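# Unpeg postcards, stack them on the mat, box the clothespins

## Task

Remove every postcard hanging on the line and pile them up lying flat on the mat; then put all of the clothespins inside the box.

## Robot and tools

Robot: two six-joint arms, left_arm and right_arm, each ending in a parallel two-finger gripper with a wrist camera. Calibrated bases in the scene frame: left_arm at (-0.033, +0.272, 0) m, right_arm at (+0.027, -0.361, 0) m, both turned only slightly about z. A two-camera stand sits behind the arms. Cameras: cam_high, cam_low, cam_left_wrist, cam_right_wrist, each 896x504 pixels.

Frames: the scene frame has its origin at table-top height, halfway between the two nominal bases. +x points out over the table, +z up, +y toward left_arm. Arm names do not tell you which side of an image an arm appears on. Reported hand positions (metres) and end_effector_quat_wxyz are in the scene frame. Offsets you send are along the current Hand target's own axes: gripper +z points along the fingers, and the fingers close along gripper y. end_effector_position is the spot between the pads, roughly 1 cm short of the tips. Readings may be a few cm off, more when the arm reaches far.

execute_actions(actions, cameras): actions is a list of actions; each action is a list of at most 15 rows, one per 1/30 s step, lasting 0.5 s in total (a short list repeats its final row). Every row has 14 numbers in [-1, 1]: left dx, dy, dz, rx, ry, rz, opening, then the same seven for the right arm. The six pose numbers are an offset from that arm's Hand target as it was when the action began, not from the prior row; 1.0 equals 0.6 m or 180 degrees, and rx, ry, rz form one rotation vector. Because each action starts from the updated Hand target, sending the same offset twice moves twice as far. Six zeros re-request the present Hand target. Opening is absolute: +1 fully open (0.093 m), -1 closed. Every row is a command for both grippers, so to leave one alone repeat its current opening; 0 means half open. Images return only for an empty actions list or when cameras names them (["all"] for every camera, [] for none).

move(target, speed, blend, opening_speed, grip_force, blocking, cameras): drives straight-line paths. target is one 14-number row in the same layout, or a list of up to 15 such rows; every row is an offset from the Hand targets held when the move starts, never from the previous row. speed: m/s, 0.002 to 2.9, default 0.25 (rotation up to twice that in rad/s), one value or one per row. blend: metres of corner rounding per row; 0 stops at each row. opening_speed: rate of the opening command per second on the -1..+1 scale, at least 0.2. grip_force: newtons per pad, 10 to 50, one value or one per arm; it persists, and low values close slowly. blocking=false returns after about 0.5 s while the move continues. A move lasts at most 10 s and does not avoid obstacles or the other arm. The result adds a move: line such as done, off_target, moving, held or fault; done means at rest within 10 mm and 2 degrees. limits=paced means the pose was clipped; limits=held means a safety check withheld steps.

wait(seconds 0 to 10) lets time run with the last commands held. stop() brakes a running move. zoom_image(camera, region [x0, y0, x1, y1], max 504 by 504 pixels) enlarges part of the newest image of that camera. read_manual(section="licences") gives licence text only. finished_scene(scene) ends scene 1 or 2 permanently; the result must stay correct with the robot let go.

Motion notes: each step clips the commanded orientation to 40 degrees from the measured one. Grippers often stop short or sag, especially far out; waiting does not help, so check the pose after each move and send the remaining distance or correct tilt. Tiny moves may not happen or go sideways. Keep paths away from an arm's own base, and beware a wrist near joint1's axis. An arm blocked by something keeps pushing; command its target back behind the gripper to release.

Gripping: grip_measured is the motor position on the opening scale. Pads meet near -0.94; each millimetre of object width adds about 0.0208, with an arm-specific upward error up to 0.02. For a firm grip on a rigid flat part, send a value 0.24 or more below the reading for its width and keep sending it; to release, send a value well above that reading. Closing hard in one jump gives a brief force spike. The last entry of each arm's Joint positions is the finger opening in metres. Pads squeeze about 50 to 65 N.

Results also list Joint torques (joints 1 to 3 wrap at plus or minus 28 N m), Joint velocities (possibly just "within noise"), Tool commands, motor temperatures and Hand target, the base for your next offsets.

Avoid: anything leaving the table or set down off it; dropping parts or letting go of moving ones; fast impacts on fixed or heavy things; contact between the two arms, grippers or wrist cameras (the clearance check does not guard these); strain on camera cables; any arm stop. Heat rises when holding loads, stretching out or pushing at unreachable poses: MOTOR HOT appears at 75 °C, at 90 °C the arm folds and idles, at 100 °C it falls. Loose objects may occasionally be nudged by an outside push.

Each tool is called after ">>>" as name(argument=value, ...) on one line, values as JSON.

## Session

>>> execute_actions(actions=[])

Scene clock: 0.00 s.
left_arm: end_effector_position=(+0.3406, +0.2944, +0.0595) grip_measured=+1.000 end_effector_quat_wxyz=(+0.520, -0.021, +0.854, +0.023) | right_arm: end_effector_position=(+0.4054, -0.4167, +0.0851) grip_measured=+1.000 end_effector_quat_wxyz=(+0.573, +0.129, +0.804, -0.094)
Joint positions: left_arm=[0.022 1.55 0.35 0.724 -0.014 0.014 0.093] | right_arm=[-0.057 1.577 0.335 0.896 0.282 0.096 0.093]
Joint velocities: within noise
Joint torques (N m): no reading
Motor temperatures (°C): left_arm=[31 35 39 35 29 29 31] | right_arm=[32 40 32 34 31 29 30]
Heat: left arm: 39 °C; right arm: 40 °C.
Hand target: left_arm +0.3432, +0.2945, +0.0641; +0.525, -0.020, +0.850, +0.024 | right_arm +0.4077, -0.4167, +0.0901; +0.579, +0.129, +0.800, -0.093
Tool commands: left_gripper/opening=+1.0 right_gripper/opening=+1.0

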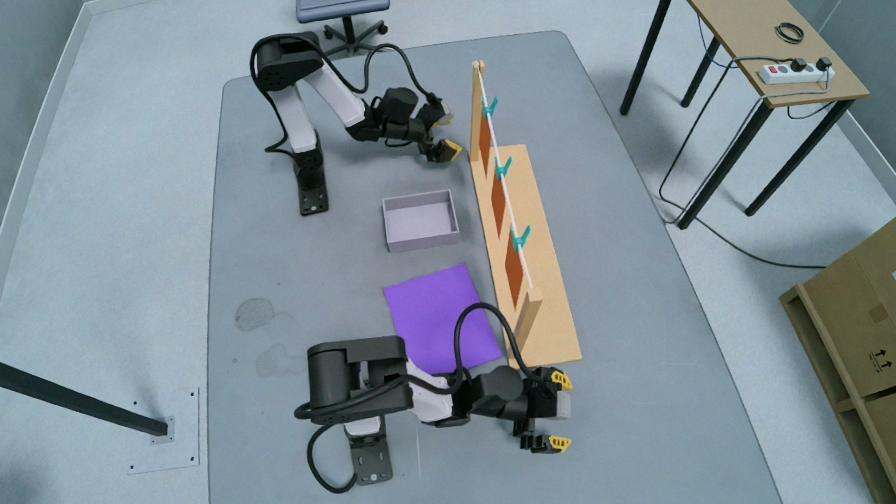

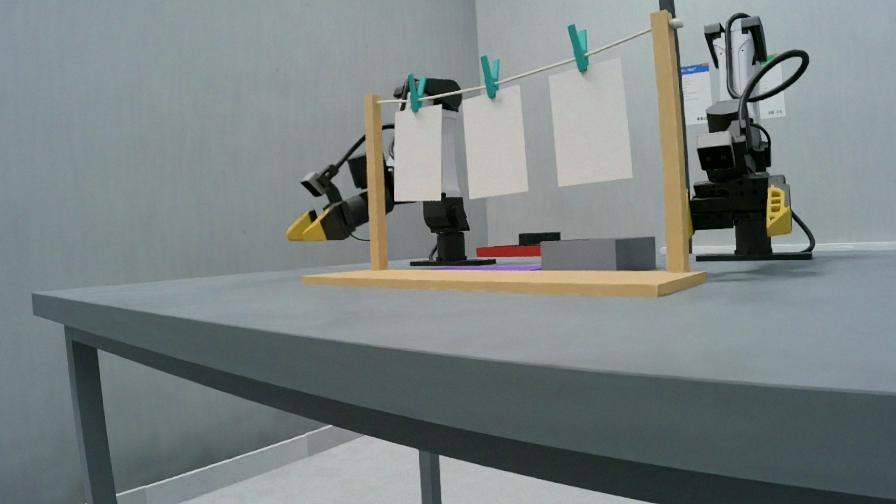

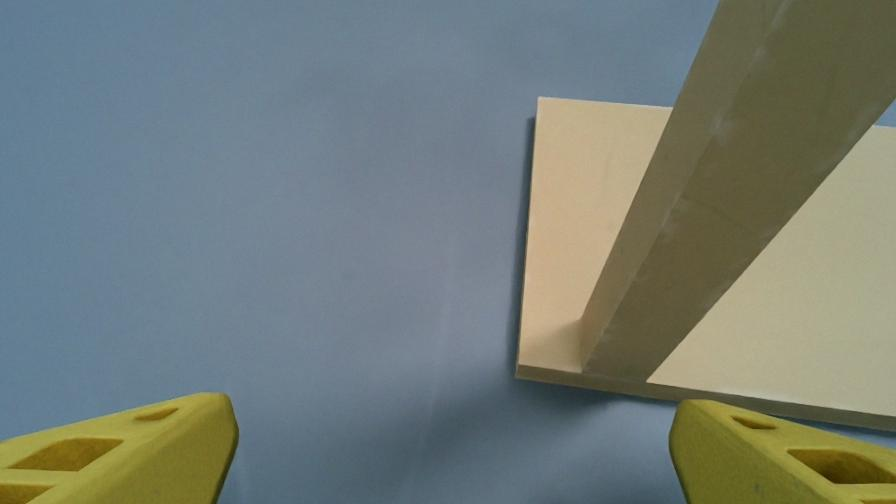

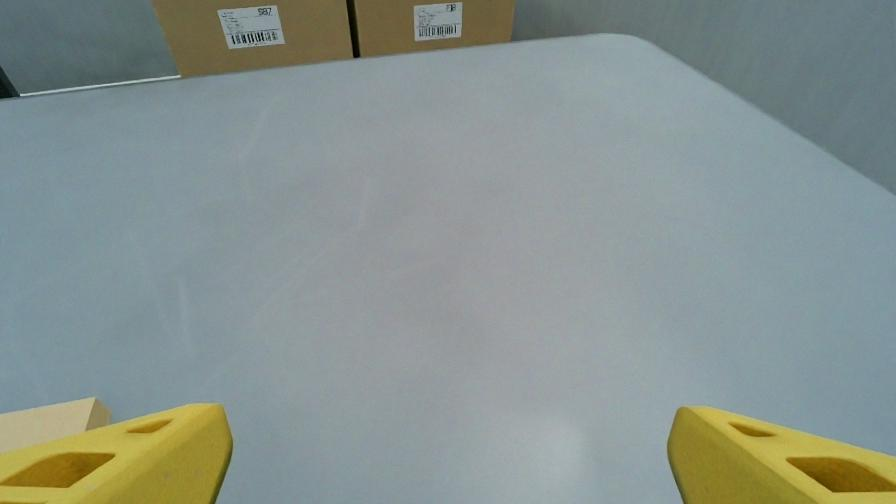

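>>> move(target=[[-0.1684,-0.215,-0.179,0,-0.07,0,-0.3,-0.1481,0.1442,-0.2427,-0.05,-0.05,-0.008,-0.3],[-0.2265,-0.3707,-0.3675,0,-0.147,0,-0.3,-0.1888,0.3503,-0.4387,-0.1008,-0.1004,-0.0164,-0.3]], speed=0.25, blend=[0.03,0], cameras=["all"])

Scene clock: 40.13 s.
left_arm: end_effector_position=(+0.2202, +0.0609, +0.2775) grip_measured=-0.298 end_effector_quat_wxyz=(+0.704, -0.010, +0.710, +0.027) | right_arm: end_effector_position=(+0.2701, -0.1512, +0.2727) grip_measured=-0.299 end_effector_quat_wxyz=(+0.703, -0.015, +0.711, -0.011)
Joint positions: left_arm=[-1.232 1.19 0.637 0.527 -1.253 0 0.031] | right_arm=[1.195 1.128 0.588 0.504 1.223 -0.002 0.031]
Joint torques (N m): left_arm=[0.28 -2.65 8.29 1.97 0 0.07] | right_arm=[0.05 -2.11 7.16 2.46 0.06 0.06]
Motor temperatures (°C): left_arm=[31 37 41 43 29 29 31] | right_arm=[32 41 34 42 31 29 30]
Heat: left arm: 43 °C; right arm: 42 °C.
Hand target: left_arm +0.2204, +0.0603, +0.2802; +0.706, -0.014, +0.708, +0.028 | right_arm +0.2701, -0.1499, +0.2801; +0.707, +0.000, +0.707, +0.000
Off the commanded pose: left_arm 0.003 m, 1 deg | right_arm 0.008 m, 2 deg.
move: done

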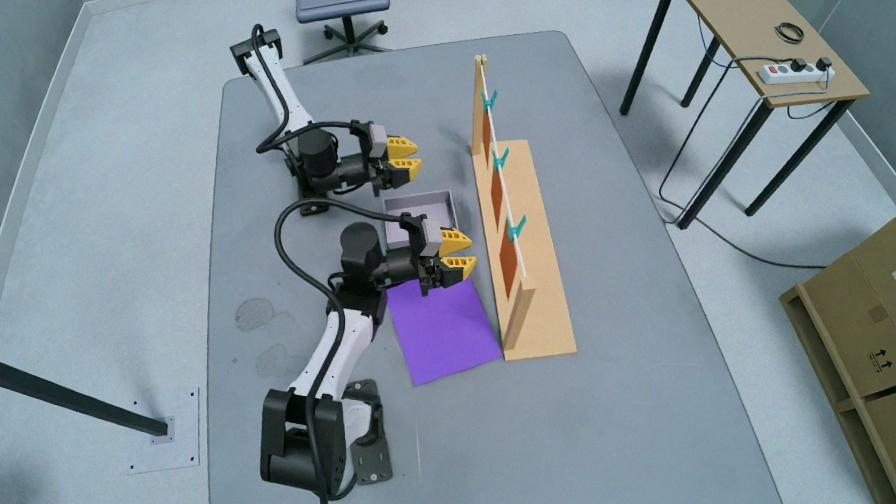

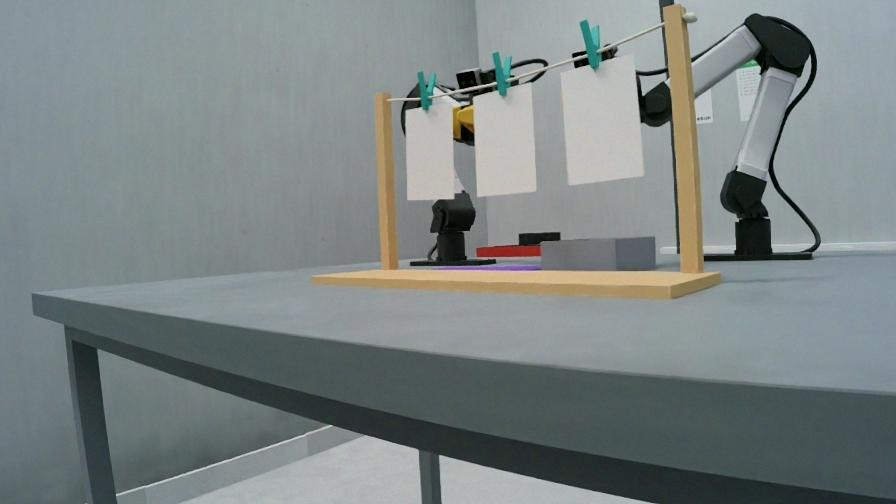

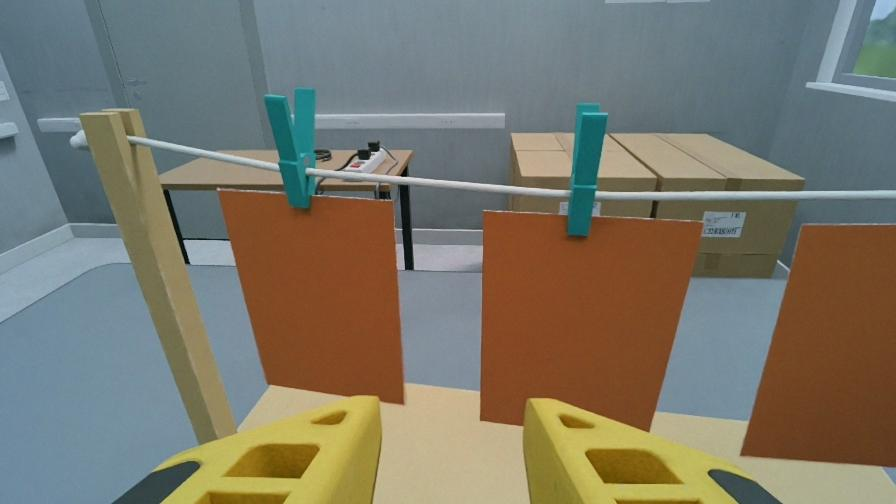

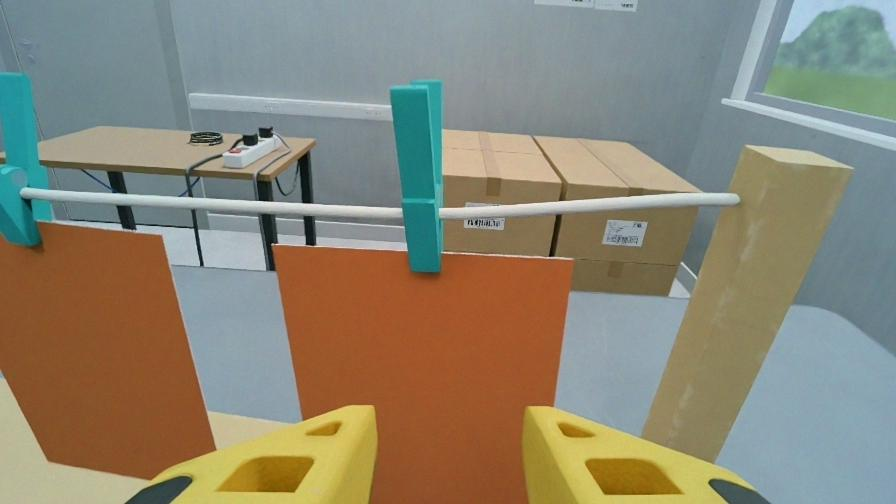

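>>> move(target=[0,0.0667,0,0,0,0,-0.3,0,-0.0667,0,0,0,0,-0.3], speed=0.2, cameras=["cam_left_wrist","cam_right_wrist"])

Scene clock: 79.37 s.
left_arm: end_effector_position=(+0.2179, +0.0989, +0.2834) grip_measured=-0.298 end_effector_quat_wxyz=(+0.707, -0.021, +0.707, +0.025) | right_arm: end_effector_position=(+0.2696, -0.1897, +0.2826) grip_measured=-0.299 end_effector_quat_wxyz=(+0.708, +0.002, +0.707, -0.006)
Joint positions: left_arm=[-1.178 1.019 0.559 0.461 -1.211 0.007 0.031] | right_arm=[1.134 0.951 0.526 0.429 1.18 -0.009 0.031]
Joint torques (N m): left_arm=[0.61 -2.55 7.43 1.75 0.25 0.08] | right_arm=[-0.91 -2.03 5.24 2.19 -0.28 0.1]
Motor temperatures (°C): left_arm=[31 36 46 46 29 29 31] | right_arm=[32 40 38 40 31 29 30]
Heat: left arm: 46 °C; right arm: 40 °C.
Hand target: left_arm +0.2181, +0.1002, +0.2809; +0.706, -0.015, +0.708, +0.027 | right_arm +0.2700, -0.1898, +0.2801; +0.707, +0.000, +0.707, +0.000
Off the commanded pose: left_arm 0.003 m, 1 deg | right_arm 0.003 m, 1 deg.
move: done
Images, in order (width x height): cam_left_wrist 896x504, cam_right_wrist 896x504.

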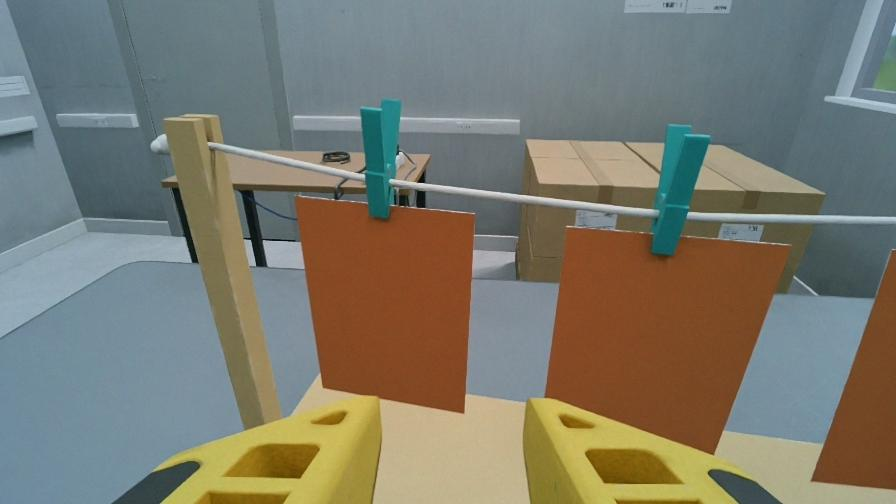

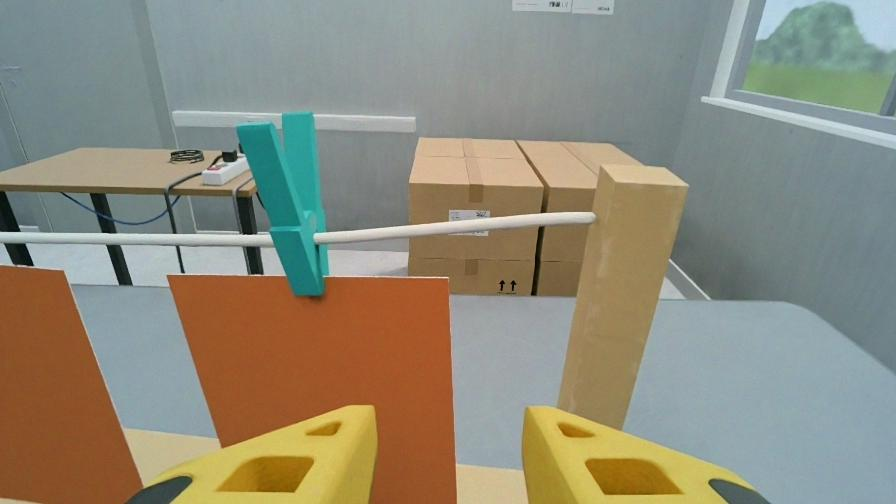

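>>> move(target=[0,0,0,0,0,0,-0.3,0.1917,0.1167,0,-0.389,0,0,-0.316], speed=0.2, cameras=["cam_high","cam_right_wrist"])

Scene clock: 123.43 s.
left_arm: end_effector_position=(+0.2179, +0.0989, +0.2833) grip_measured=-0.298 end_effector_quat_wxyz=(+0.707, -0.020, +0.707, +0.025) | right_arm: end_effector_position=(+0.2677, -0.1222, +0.1552) grip_measured=-0.315 end_effector_quat_wxyz=(+0.572, -0.400, +0.595, +0.399)
Joint positions: left_arm=[-1.178 1.019 0.559 0.46 -1.21 0.007 0.031] | right_arm=[0.394 1.449 0.205 1.204 -0.773 -0.01 0.03]
Joint torques (N m): left_arm=[0.7 -2.63 7.16 1.82 0.25 0.07] | right_arm=[-0.91 -2.67 5.91 2.77 -0.42 0.1]
Heat: left arm: 47 °C; right arm: 41 °C.
Hand target: left_arm +0.2181, +0.1002, +0.2809; +0.706, -0.015, +0.708, +0.027 | right_arm +0.2701, -0.1198, +0.1651; +0.580, -0.406, +0.579, +0.405
Off the commanded pose: left_arm 0.003 m, 1 deg | right_arm 0.011 m, 2 deg.
move: off_target (right_arm)
Images, in order (width x height): cam_high 896x504, cam_right_wrist 896x504.

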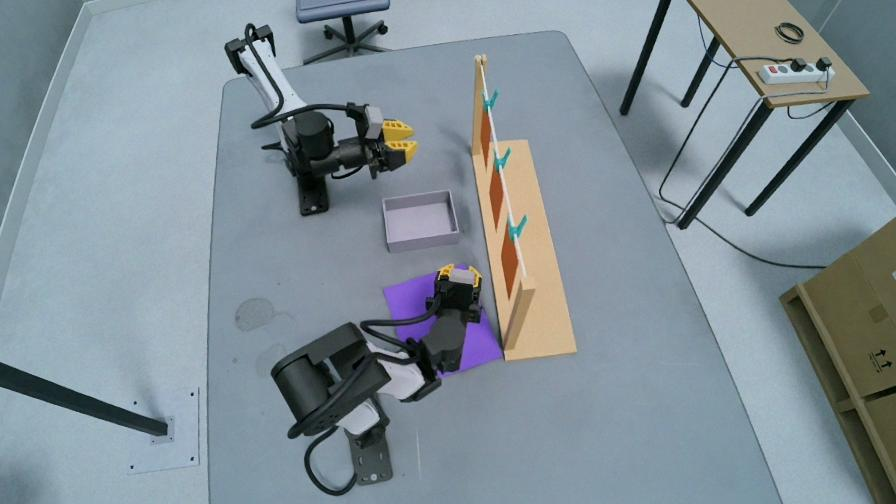

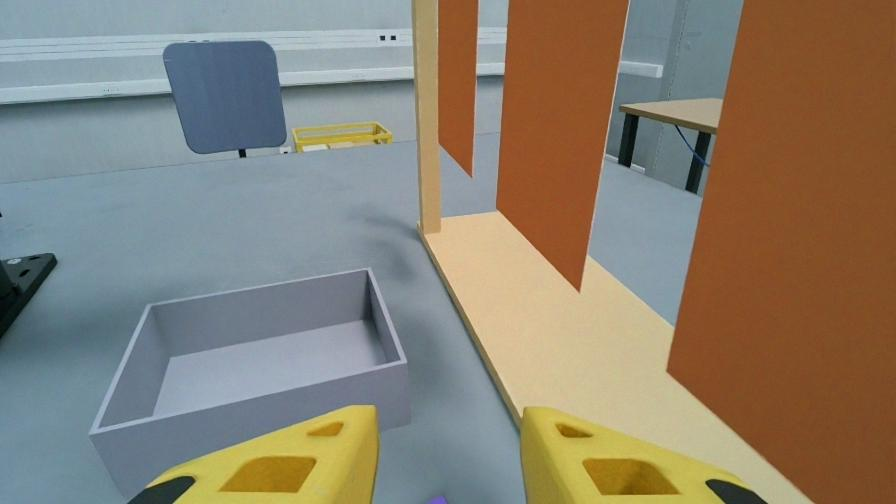

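>>> move(target=[0,0,0,0,0,0,-0.3,-0.0165,-0.0928,0.0982,0,0,0,-0.316], speed=0.1, cameras=["cam_high","cam_right_wrist","cam_low"])

Scene clock: 165.50 s.
left_arm: end_effector_position=(+0.2179, +0.0989, +0.2833) grip_measured=-0.298 end_effector_quat_wxyz=(+0.707, -0.020, +0.707, +0.025) | right_arm: end_effector_position=(+0.3416, -0.0883, +0.1724) grip_measured=-0.315 end_effector_quat_wxyz=(+0.583, -0.402, +0.583, +0.398)
Joint positions: left_arm=[-1.178 1.019 0.559 0.46 -1.21 0.007 0.031] | right_arm=[0.394 1.7 0.53 1.167 -0.775 -0.008 0.03]
Joint torques (N m): left_arm=[0.7 -2.55 7.08 1.82 0.21 0.02] | right_arm=[0.29 -4.88 6.17 2.37 -0.25 0.1]
Heat: left arm: 47 °C; right arm: 44 °C.
Hand target: left_arm +0.2181, +0.1002, +0.2810; +0.706, -0.015, +0.708, +0.027 | right_arm +0.3427, -0.0835, +0.1750; +0.579, -0.406, +0.579, +0.405
Off the commanded pose: left_arm 0.003 m, 1 deg | right_arm 0.006 m, 1 deg.
move: done
Images, in order (width x height): cam_high 896x504, cam_low 896x504, cam_right_wrist 896x504.

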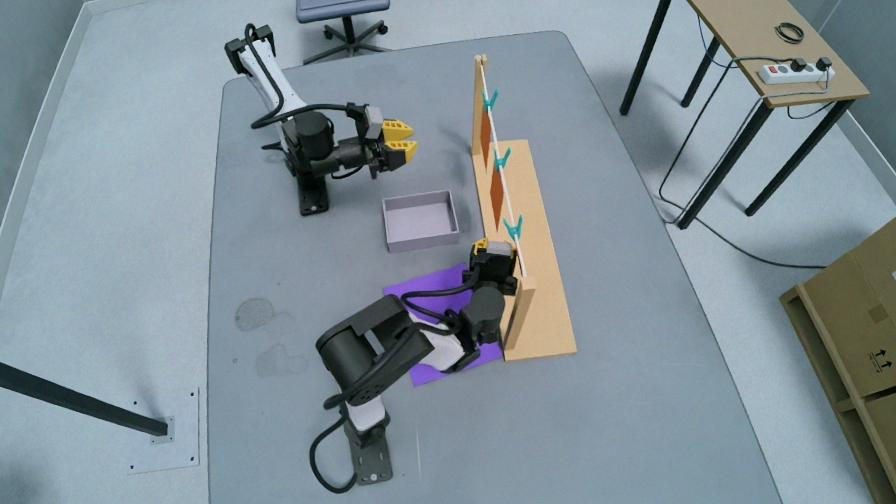

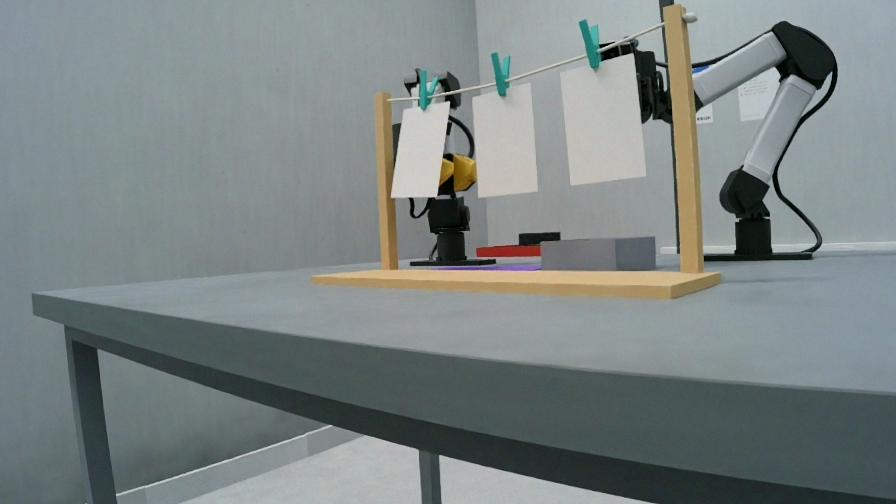

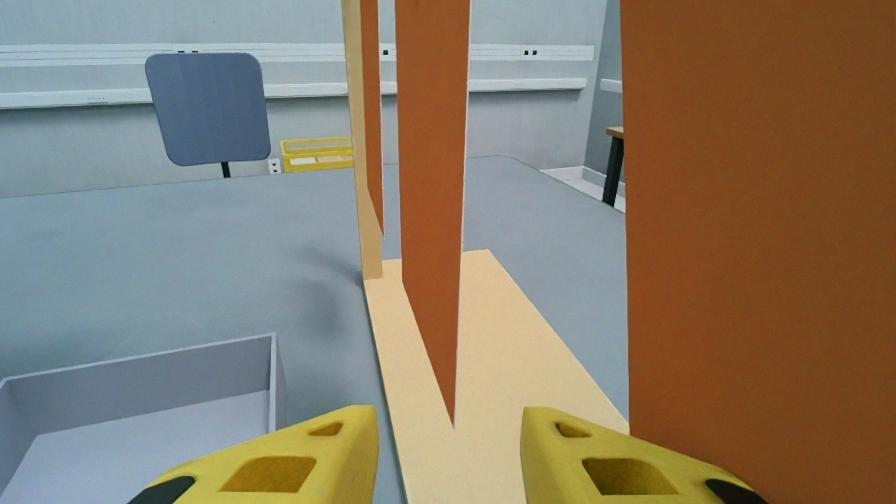

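>>> move(target=[0,0,0,0,0,0,-0.3,0.0025,-0.0018,0.1015,-0.0333,0,0,-0.316], speed=0.06, cameras=["cam_high","cam_right_wrist","cam_low"])

Scene clock: 186.00 s.
left_arm: end_effector_position=(+0.2179, +0.0989, +0.2833) grip_measured=-0.298 end_effector_quat_wxyz=(+0.707, -0.020, +0.707, +0.025) | right_arm: end_effector_position=(+0.3656, -0.0323, +0.1707) grip_measured=-0.315 end_effector_quat_wxyz=(+0.564, -0.428, +0.564, +0.424)
Joint positions: left_arm=[-1.178 1.019 0.559 0.46 -1.21 0.007 0.031] | right_arm=[0.484 1.881 0.768 1.109 -0.776 -0.008 0.03]
Joint torques (N m): left_arm=[0.62 -2.33 7.05 1.78 0.23 0.06] | right_arm=[0.18 -6.45 6.58 2.38 -0.41 0.1]
Heat: left arm: 47 °C; right arm: 44 °C.
Hand target: left_arm +0.2181, +0.1002, +0.2810; +0.706, -0.015, +0.708, +0.027 | right_arm +0.3646, -0.0267, +0.1735; +0.558, -0.435, +0.557, +0.435
Off the commanded pose: left_arm 0.003 m, 1 deg | right_arm 0.006 m, 2 deg.
move: done
Images, in order (width x height): cam_high 896x504, cam_low 896x504, cam_right_wrist 896x504.

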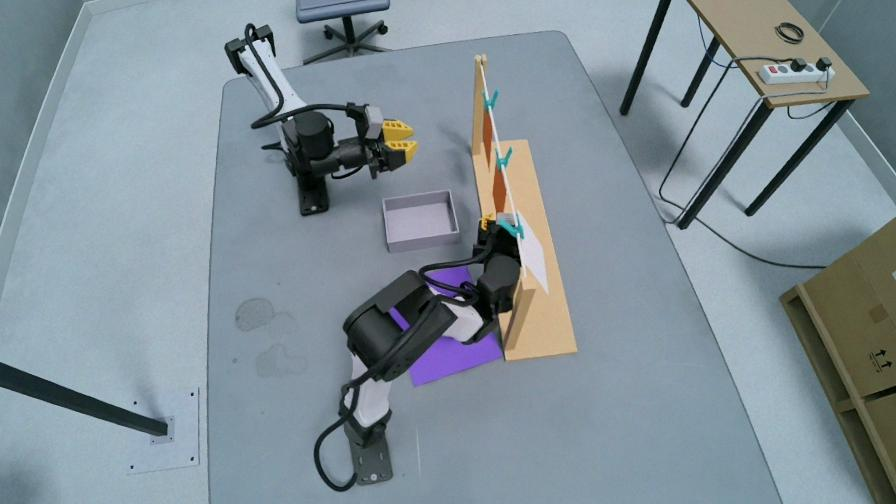

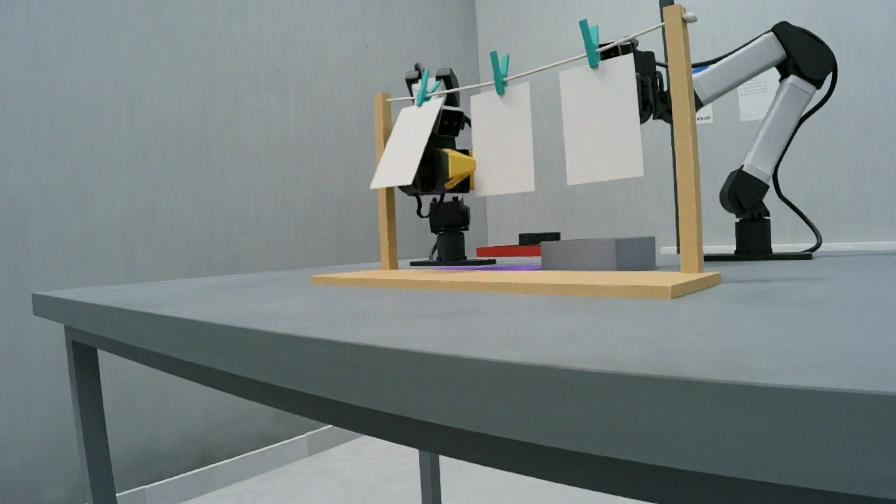

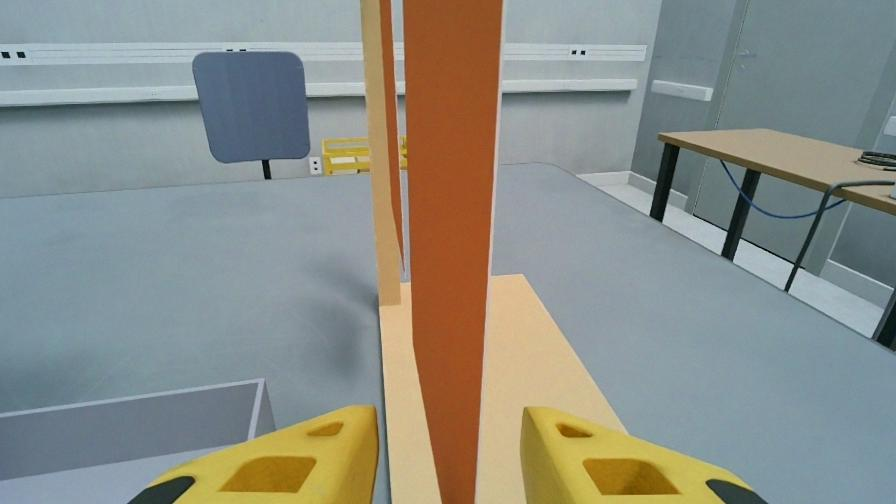

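>>> move(target=[0,0,0,0,0,0,-0.3,0,0,0,0,0,0,-1], opening_speed=0.4, grip_force=[40,15], cameras=["cam_high","cam_right_wrist","cam_low","cam_left_wrist"])

Scene clock: 198.33 s.
left_arm: end_effector_position=(+0.2179, +0.0989, +0.2833) grip_measured=-0.298 end_effector_quat_wxyz=(+0.707, -0.020, +0.707, +0.025) | right_arm: end_effector_position=(+0.3654, -0.0323, +0.1705) grip_measured=-0.976 end_effector_quat_wxyz=(+0.563, -0.429, +0.564, +0.425)
Joint positions: left_arm=[-1.178 1.019 0.559 0.46 -1.21 0.007 0.031] | right_arm=[0.484 1.881 0.768 1.108 -0.778 -0.008 0]
Joint torques (N m): left_arm=[0.65 -2.51 7.21 1.81 0.27 -0.01] | right_arm=[0.18 -6.43 6.6 2.37 -0.39 0.1]
Heat: left arm: 47 °C; right arm: 43 °C.
Hand target: left_arm +0.2181, +0.1002, +0.2810; +0.706, -0.015, +0.708, +0.027 | right_arm +0.3646, -0.0267, +0.1735; +0.558, -0.435, +0.557, +0.435
Off the commanded pose: left_arm 0.003 m, 1 deg | right_arm 0.006 m, 2 deg.
grip_force (N): 40, 15
move: done

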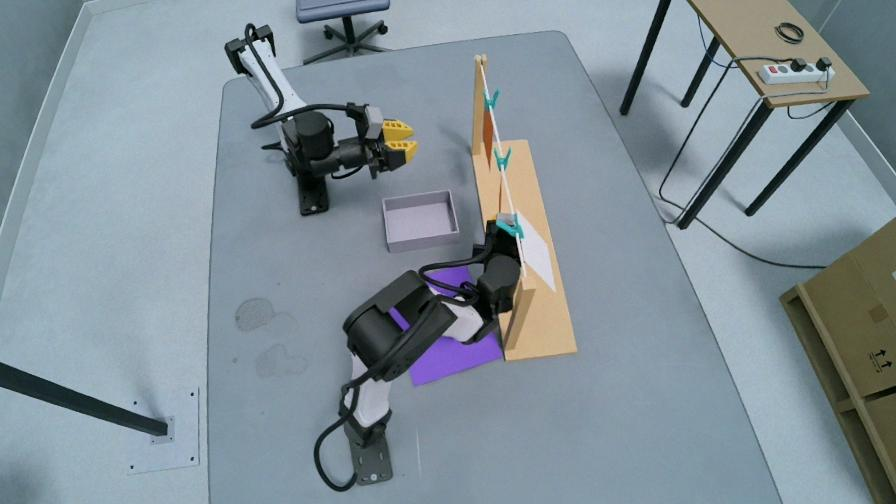

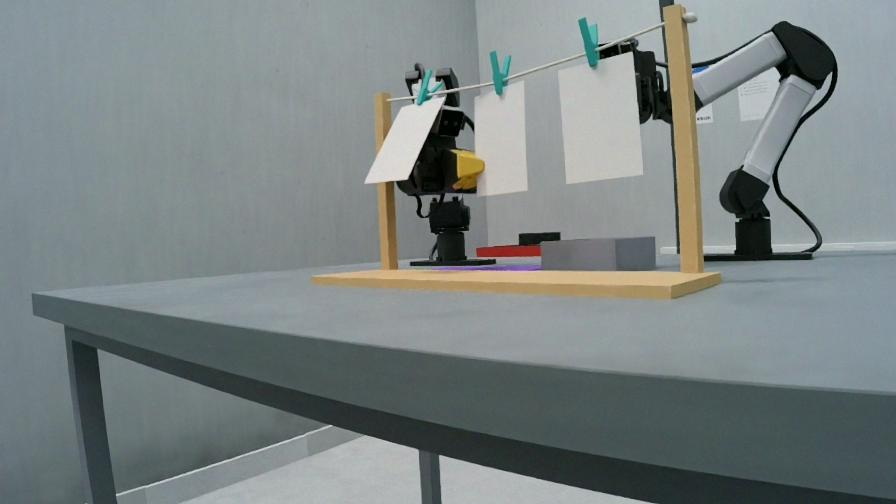

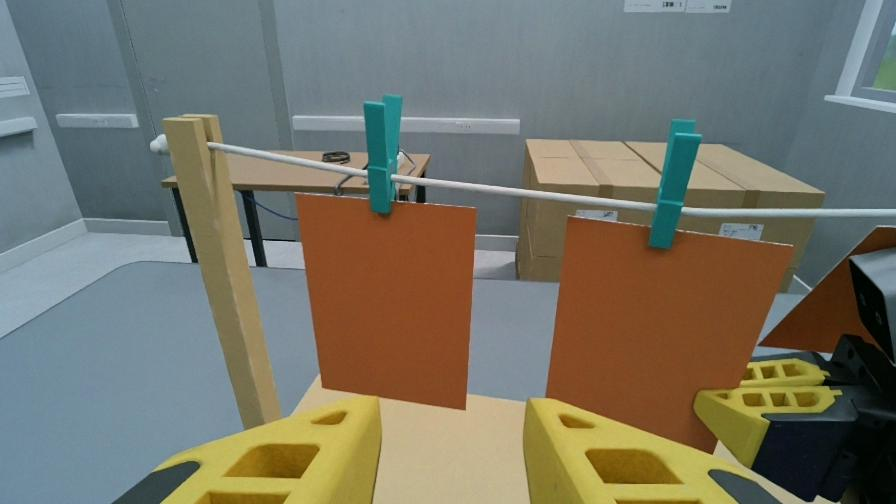

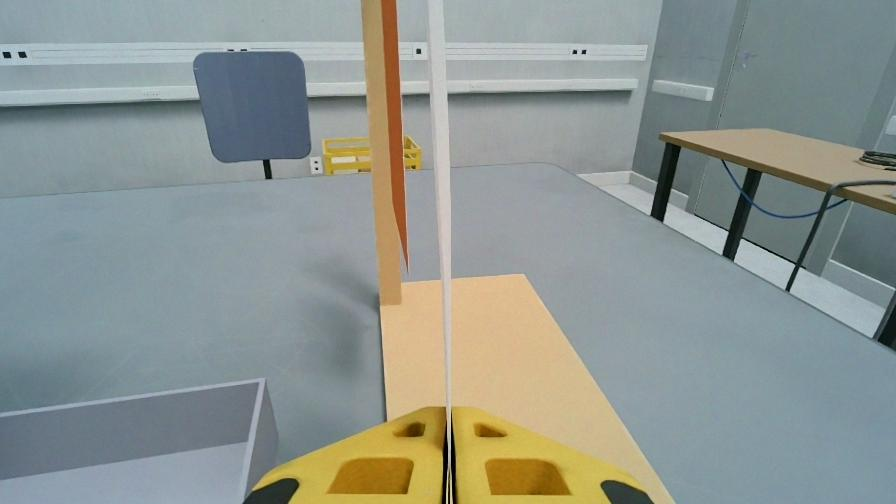

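>>> move(target=[-0.1987,0.0002,0.0525,0.4796,0.127,0.1247,-0.1,0,0,0,0,0,0,-1], speed=0.2, cameras=["cam_high","cam_left_wrist","cam_low"])

Scene clock: 235.60 s.
left_arm: end_effector_position=(+0.2503, +0.0991, +0.3941) grip_measured=-0.102 end_effector_quat_wxyz=(+0.394, +0.558, +0.651, -0.329) | right_arm: end_effector_position=(+0.3654, -0.0323, +0.1705) grip_measured=-0.985 end_effector_quat_wxyz=(+0.563, -0.429, +0.564, +0.425)
Joint positions: left_arm=[-0.134 1.627 2.089 -1.573 1.016 1.056 0.04] | right_arm=[0.484 1.881 0.768 1.108 -0.778 -0.008 0]
Joint torques (N m): left_arm=[0.73 -4.68 8.1 1.11 0.74 0.22] | right_arm=[0.18 -6.45 6.6 2.37 -0.39 0.1]
Heat: left arm: 48 °C; right arm: 44 °C.
Hand target: left_arm +0.2499, +0.1001, +0.4000; +0.369, +0.586, +0.638, -0.337 | right_arm +0.3646, -0.0267, +0.1735; +0.558, -0.435, +0.557, +0.435
Off the commanded pose: left_arm 0.006 m, 5 deg | right_arm 0.006 m, 2 deg.
joint sent to its limit (left arm) — joint 4 (wrist pitch), lower limit. The joint targets are off in orientation, not in position.
grip_force (N): 40, 15
move: off_target (left_arm)
Images, in order (width x height): cam_high 896x504, cam_low 896x504, cam_left_wrist 896x504.

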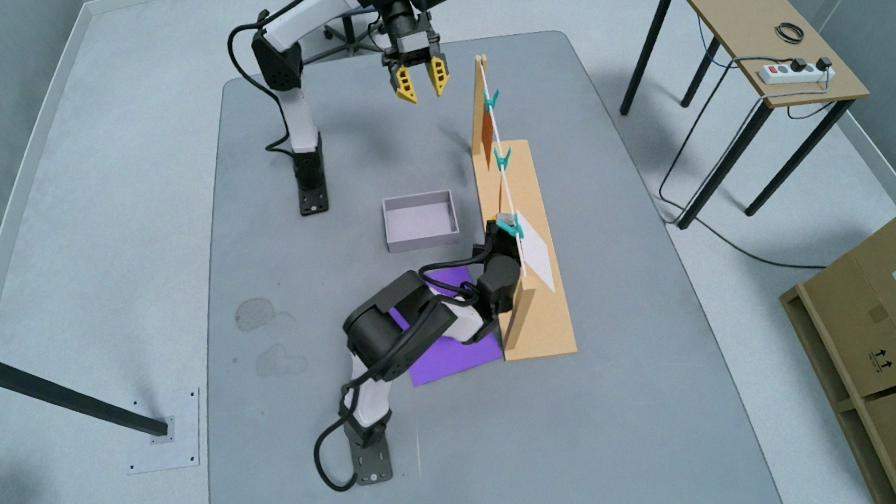

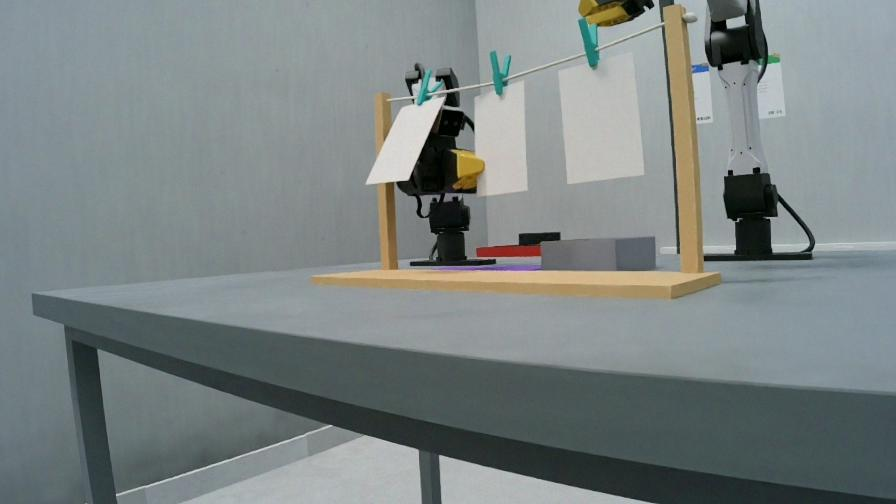

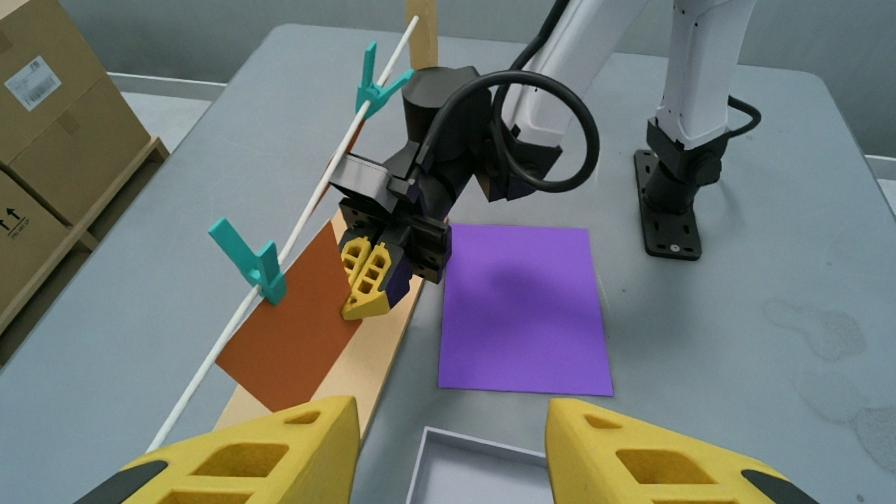

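>>> move(target=[0.0347,0.1867,0.1135,0,0,0,0.06,0,0,0,0,0,0,-1], speed=0.12, cameras=["cam_high","cam_left_wrist","cam_low"])

Scene clock: 268.47 s.
left_arm: end_effector_position=(+0.3668, +0.0630, +0.3452) grip_measured=+0.058 end_effector_quat_wxyz=(+0.375, +0.576, +0.643, -0.340) | right_arm: end_effector_position=(+0.3654, -0.0323, +0.1705) grip_measured=-0.985 end_effector_quat_wxyz=(+0.563, -0.429, +0.564, +0.425)
Joint positions: left_arm=[-0.194 2.141 2.581 -1.572 1.001 1.057 0.048] | right_arm=[0.484 1.881 0.768 1.108 -0.778 -0.008 0]
Joint velocities: left_arm=[-0.007 0.007 0.002 -0.154 0.037 0.051 0] | right_arm=[within noise]
Joint torques (N m): left_arm=[-0.27 -8.85 8.06 1.11 0.61 0.07] | right_arm=[0.17 -6.45 6.6 2.37 -0.39 0.1]
Heat: left arm: 47 °C; right arm: 44 °C.
Hand target: left_arm +0.3657, +0.0615, +0.3482; +0.369, +0.586, +0.638, -0.337 | right_arm +0.3646, -0.0267, +0.1735; +0.558, -0.435, +0.557, +0.435
Off the commanded pose: left_arm 0.003 m, 1 deg | right_arm 0.006 m, 2 deg.
joint sent to its limit (left arm) — joint 4 (wrist pitch), lower limit. The joint targets still meet the commanded pose.
grip_force (N): 40, 15
move: done
Images, in order (width x height): cam_high 896x504, cam_low 896x504, cam_left_wrist 896x504.

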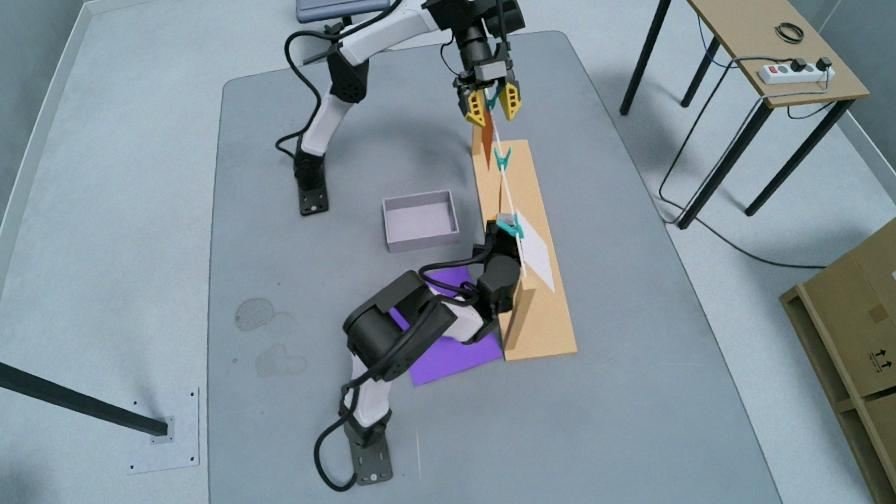

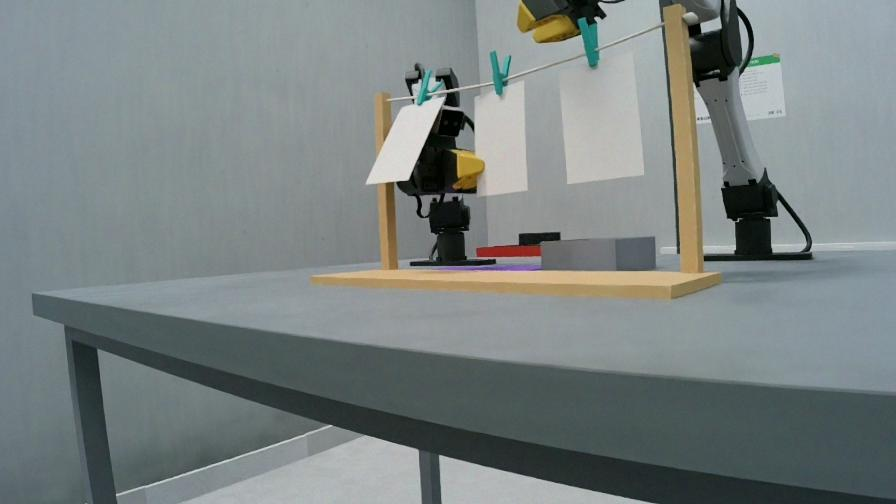

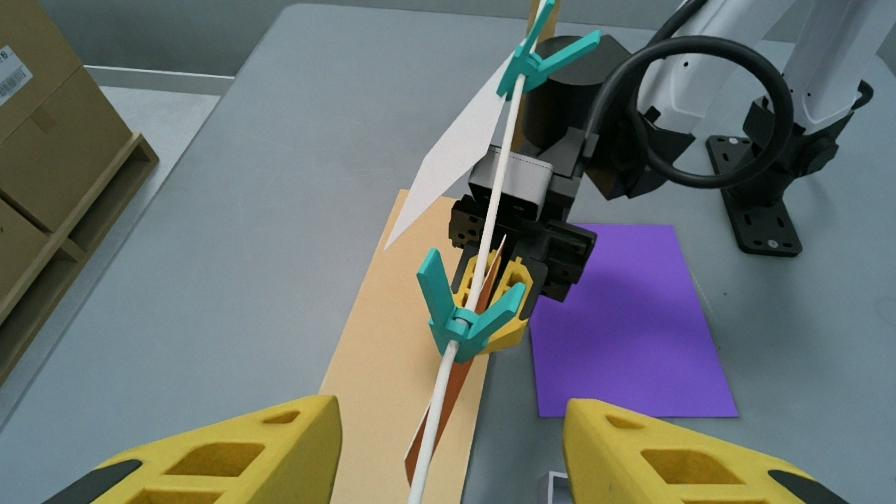

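>>> move(target=[0.003,-0.0038,0.0013,0.0241,0,0.0139,0.06,0,0,0,0,0,0,-1], speed=0.1, cameras=["cam_left_wrist"])

Scene clock: 310.87 s.
left_arm: end_effector_position=(+0.3649, +0.0611, +0.3482) grip_measured=+0.058 end_effector_quat_wxyz=(+0.387, +0.592, +0.620, -0.339) | right_arm: end_effector_position=(+0.3654, -0.0323, +0.1705) grip_measured=-0.985 end_effector_quat_wxyz=(+0.563, -0.429, +0.564, +0.425)
Joint positions: left_arm=[-0.194 2.141 2.581 -1.574 1.025 1.113 0.048] | right_arm=[0.484 1.881 0.768 1.108 -0.778 -0.008 0]
Joint torques (N m): left_arm=[0.25 -9.29 4.63 1.06 0.72 0.2] | right_arm=[0.18 -6.43 6.6 2.37 -0.39 0.1]
Motor temperatures (°C): left_arm=[31 40 46 41 29 29 31] | right_arm=[31 44 39 42 31 29 30]
Heat: left arm: 46 °C; right arm: 44 °C.
Hand target: left_arm +0.3634, +0.0616, +0.3462; +0.353, +0.613, +0.612, -0.353 | right_arm +0.3646, -0.0267, +0.1735; +0.558, -0.435, +0.557, +0.435
Off the commanded pose: left_arm 0.003 m, 5 deg | right_arm 0.006 m, 2 deg.
joint sent to its limit (left arm) — joint 4 (wrist pitch), lower limit. The joint targets are off in orientation, not in position.
grip_force (N): 40, 15
move: off_target (left_arm)
Images, in order (width x height): cam_left_wrist 896x504.

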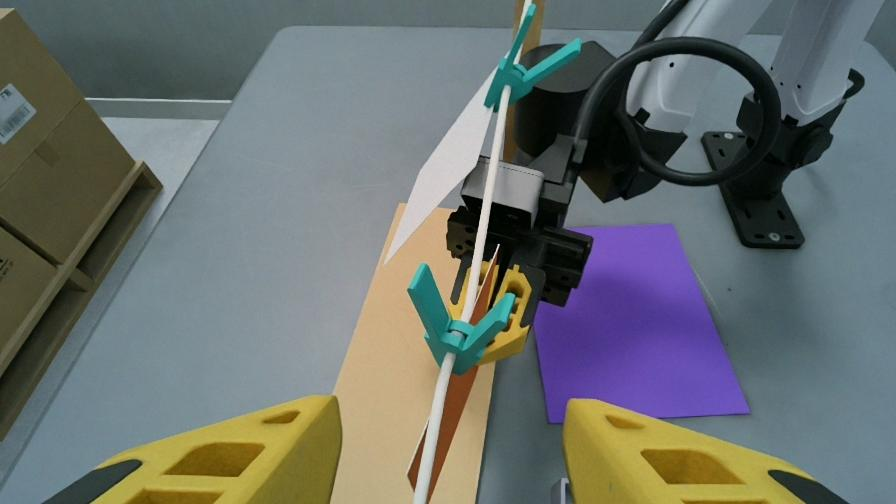

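>>> move(target=[0.0063,0.001,0.0663,0,0,0,0.06,0,0,0,0,0,0,-1], speed=0.08, cameras=["cam_left_wrist","cam_low"])

Scene clock: 332.90 s.
left_arm: end_effector_position=(+0.3620, +0.0287, +0.3218) grip_measured=+0.058 end_effector_quat_wxyz=(+0.351, +0.610, +0.613, -0.359) | right_arm: end_effector_position=(+0.3654, -0.0323, +0.1705) grip_measured=-0.985 end_effector_quat_wxyz=(+0.563, -0.429, +0.564, +0.425)
Joint positions: left_arm=[-0.272 2.203 2.588 -1.574 1.006 1.113 0.048] | right_arm=[0.484 1.881 0.768 1.108 -0.778 -0.008 0]
Joint torques (N m): left_arm=[0.32 -8.96 8.25 1.08 0.53 -0.08] | right_arm=[0.2 -6.45 6.6 2.38 -0.39 0.1]
Heat: left arm: 45 °C; right arm: 44 °C.
Hand target: left_arm +0.3640, +0.0289, +0.3230; +0.353, +0.613, +0.612, -0.353 | right_arm +0.3646, -0.0267, +0.1735; +0.558, -0.435, +0.557, +0.435
Off the commanded pose: left_arm 0.002 m, 1 deg | right_arm 0.006 m, 2 deg.
grip_force (N): 40, 15
move: done
Images, in order (width x height): cam_low 896x504, cam_left_wrist 896x504.

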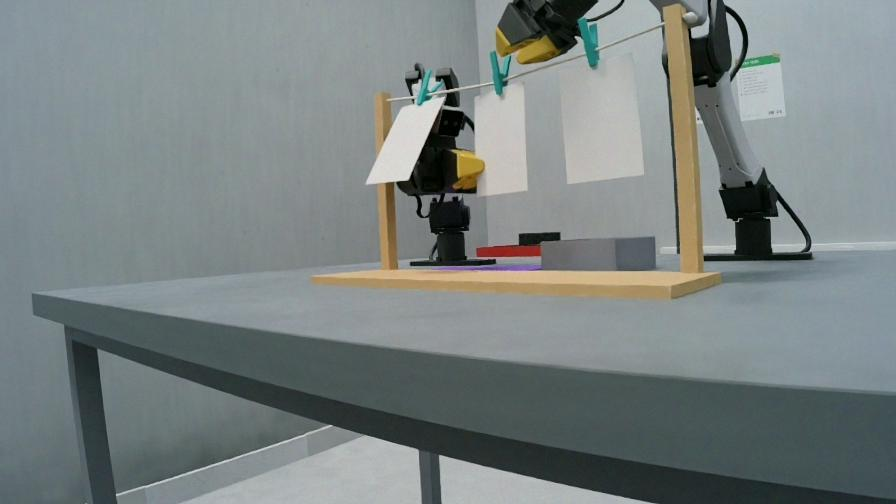

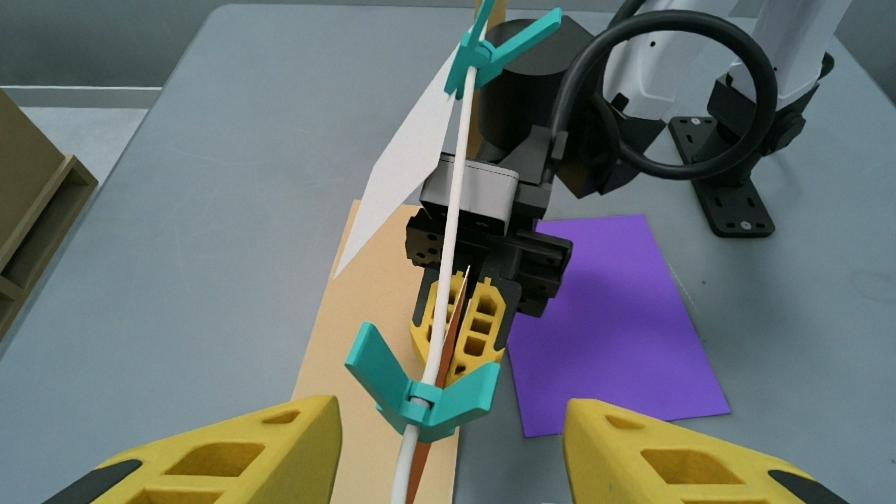

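>>> zoom_image(camera="cam_low", region=[460, 0, 620, 100])

>>> zoom_image(camera="cam_left_wrist", region=[300, 280, 600, 504])

Scaled by 3.150.

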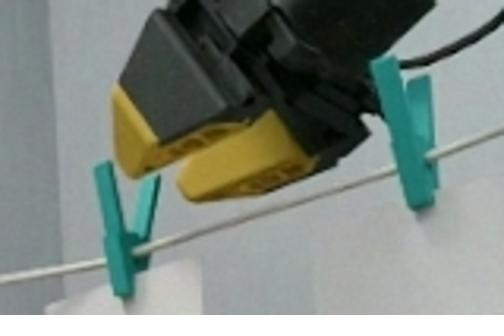

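Scaled by 1.680.

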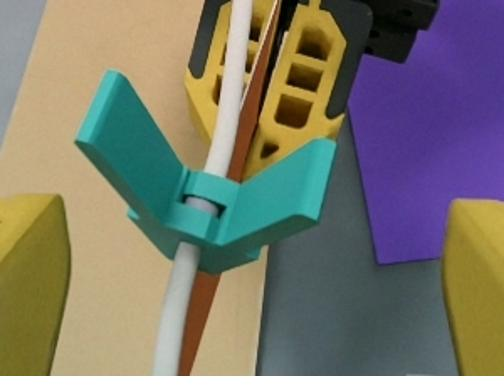

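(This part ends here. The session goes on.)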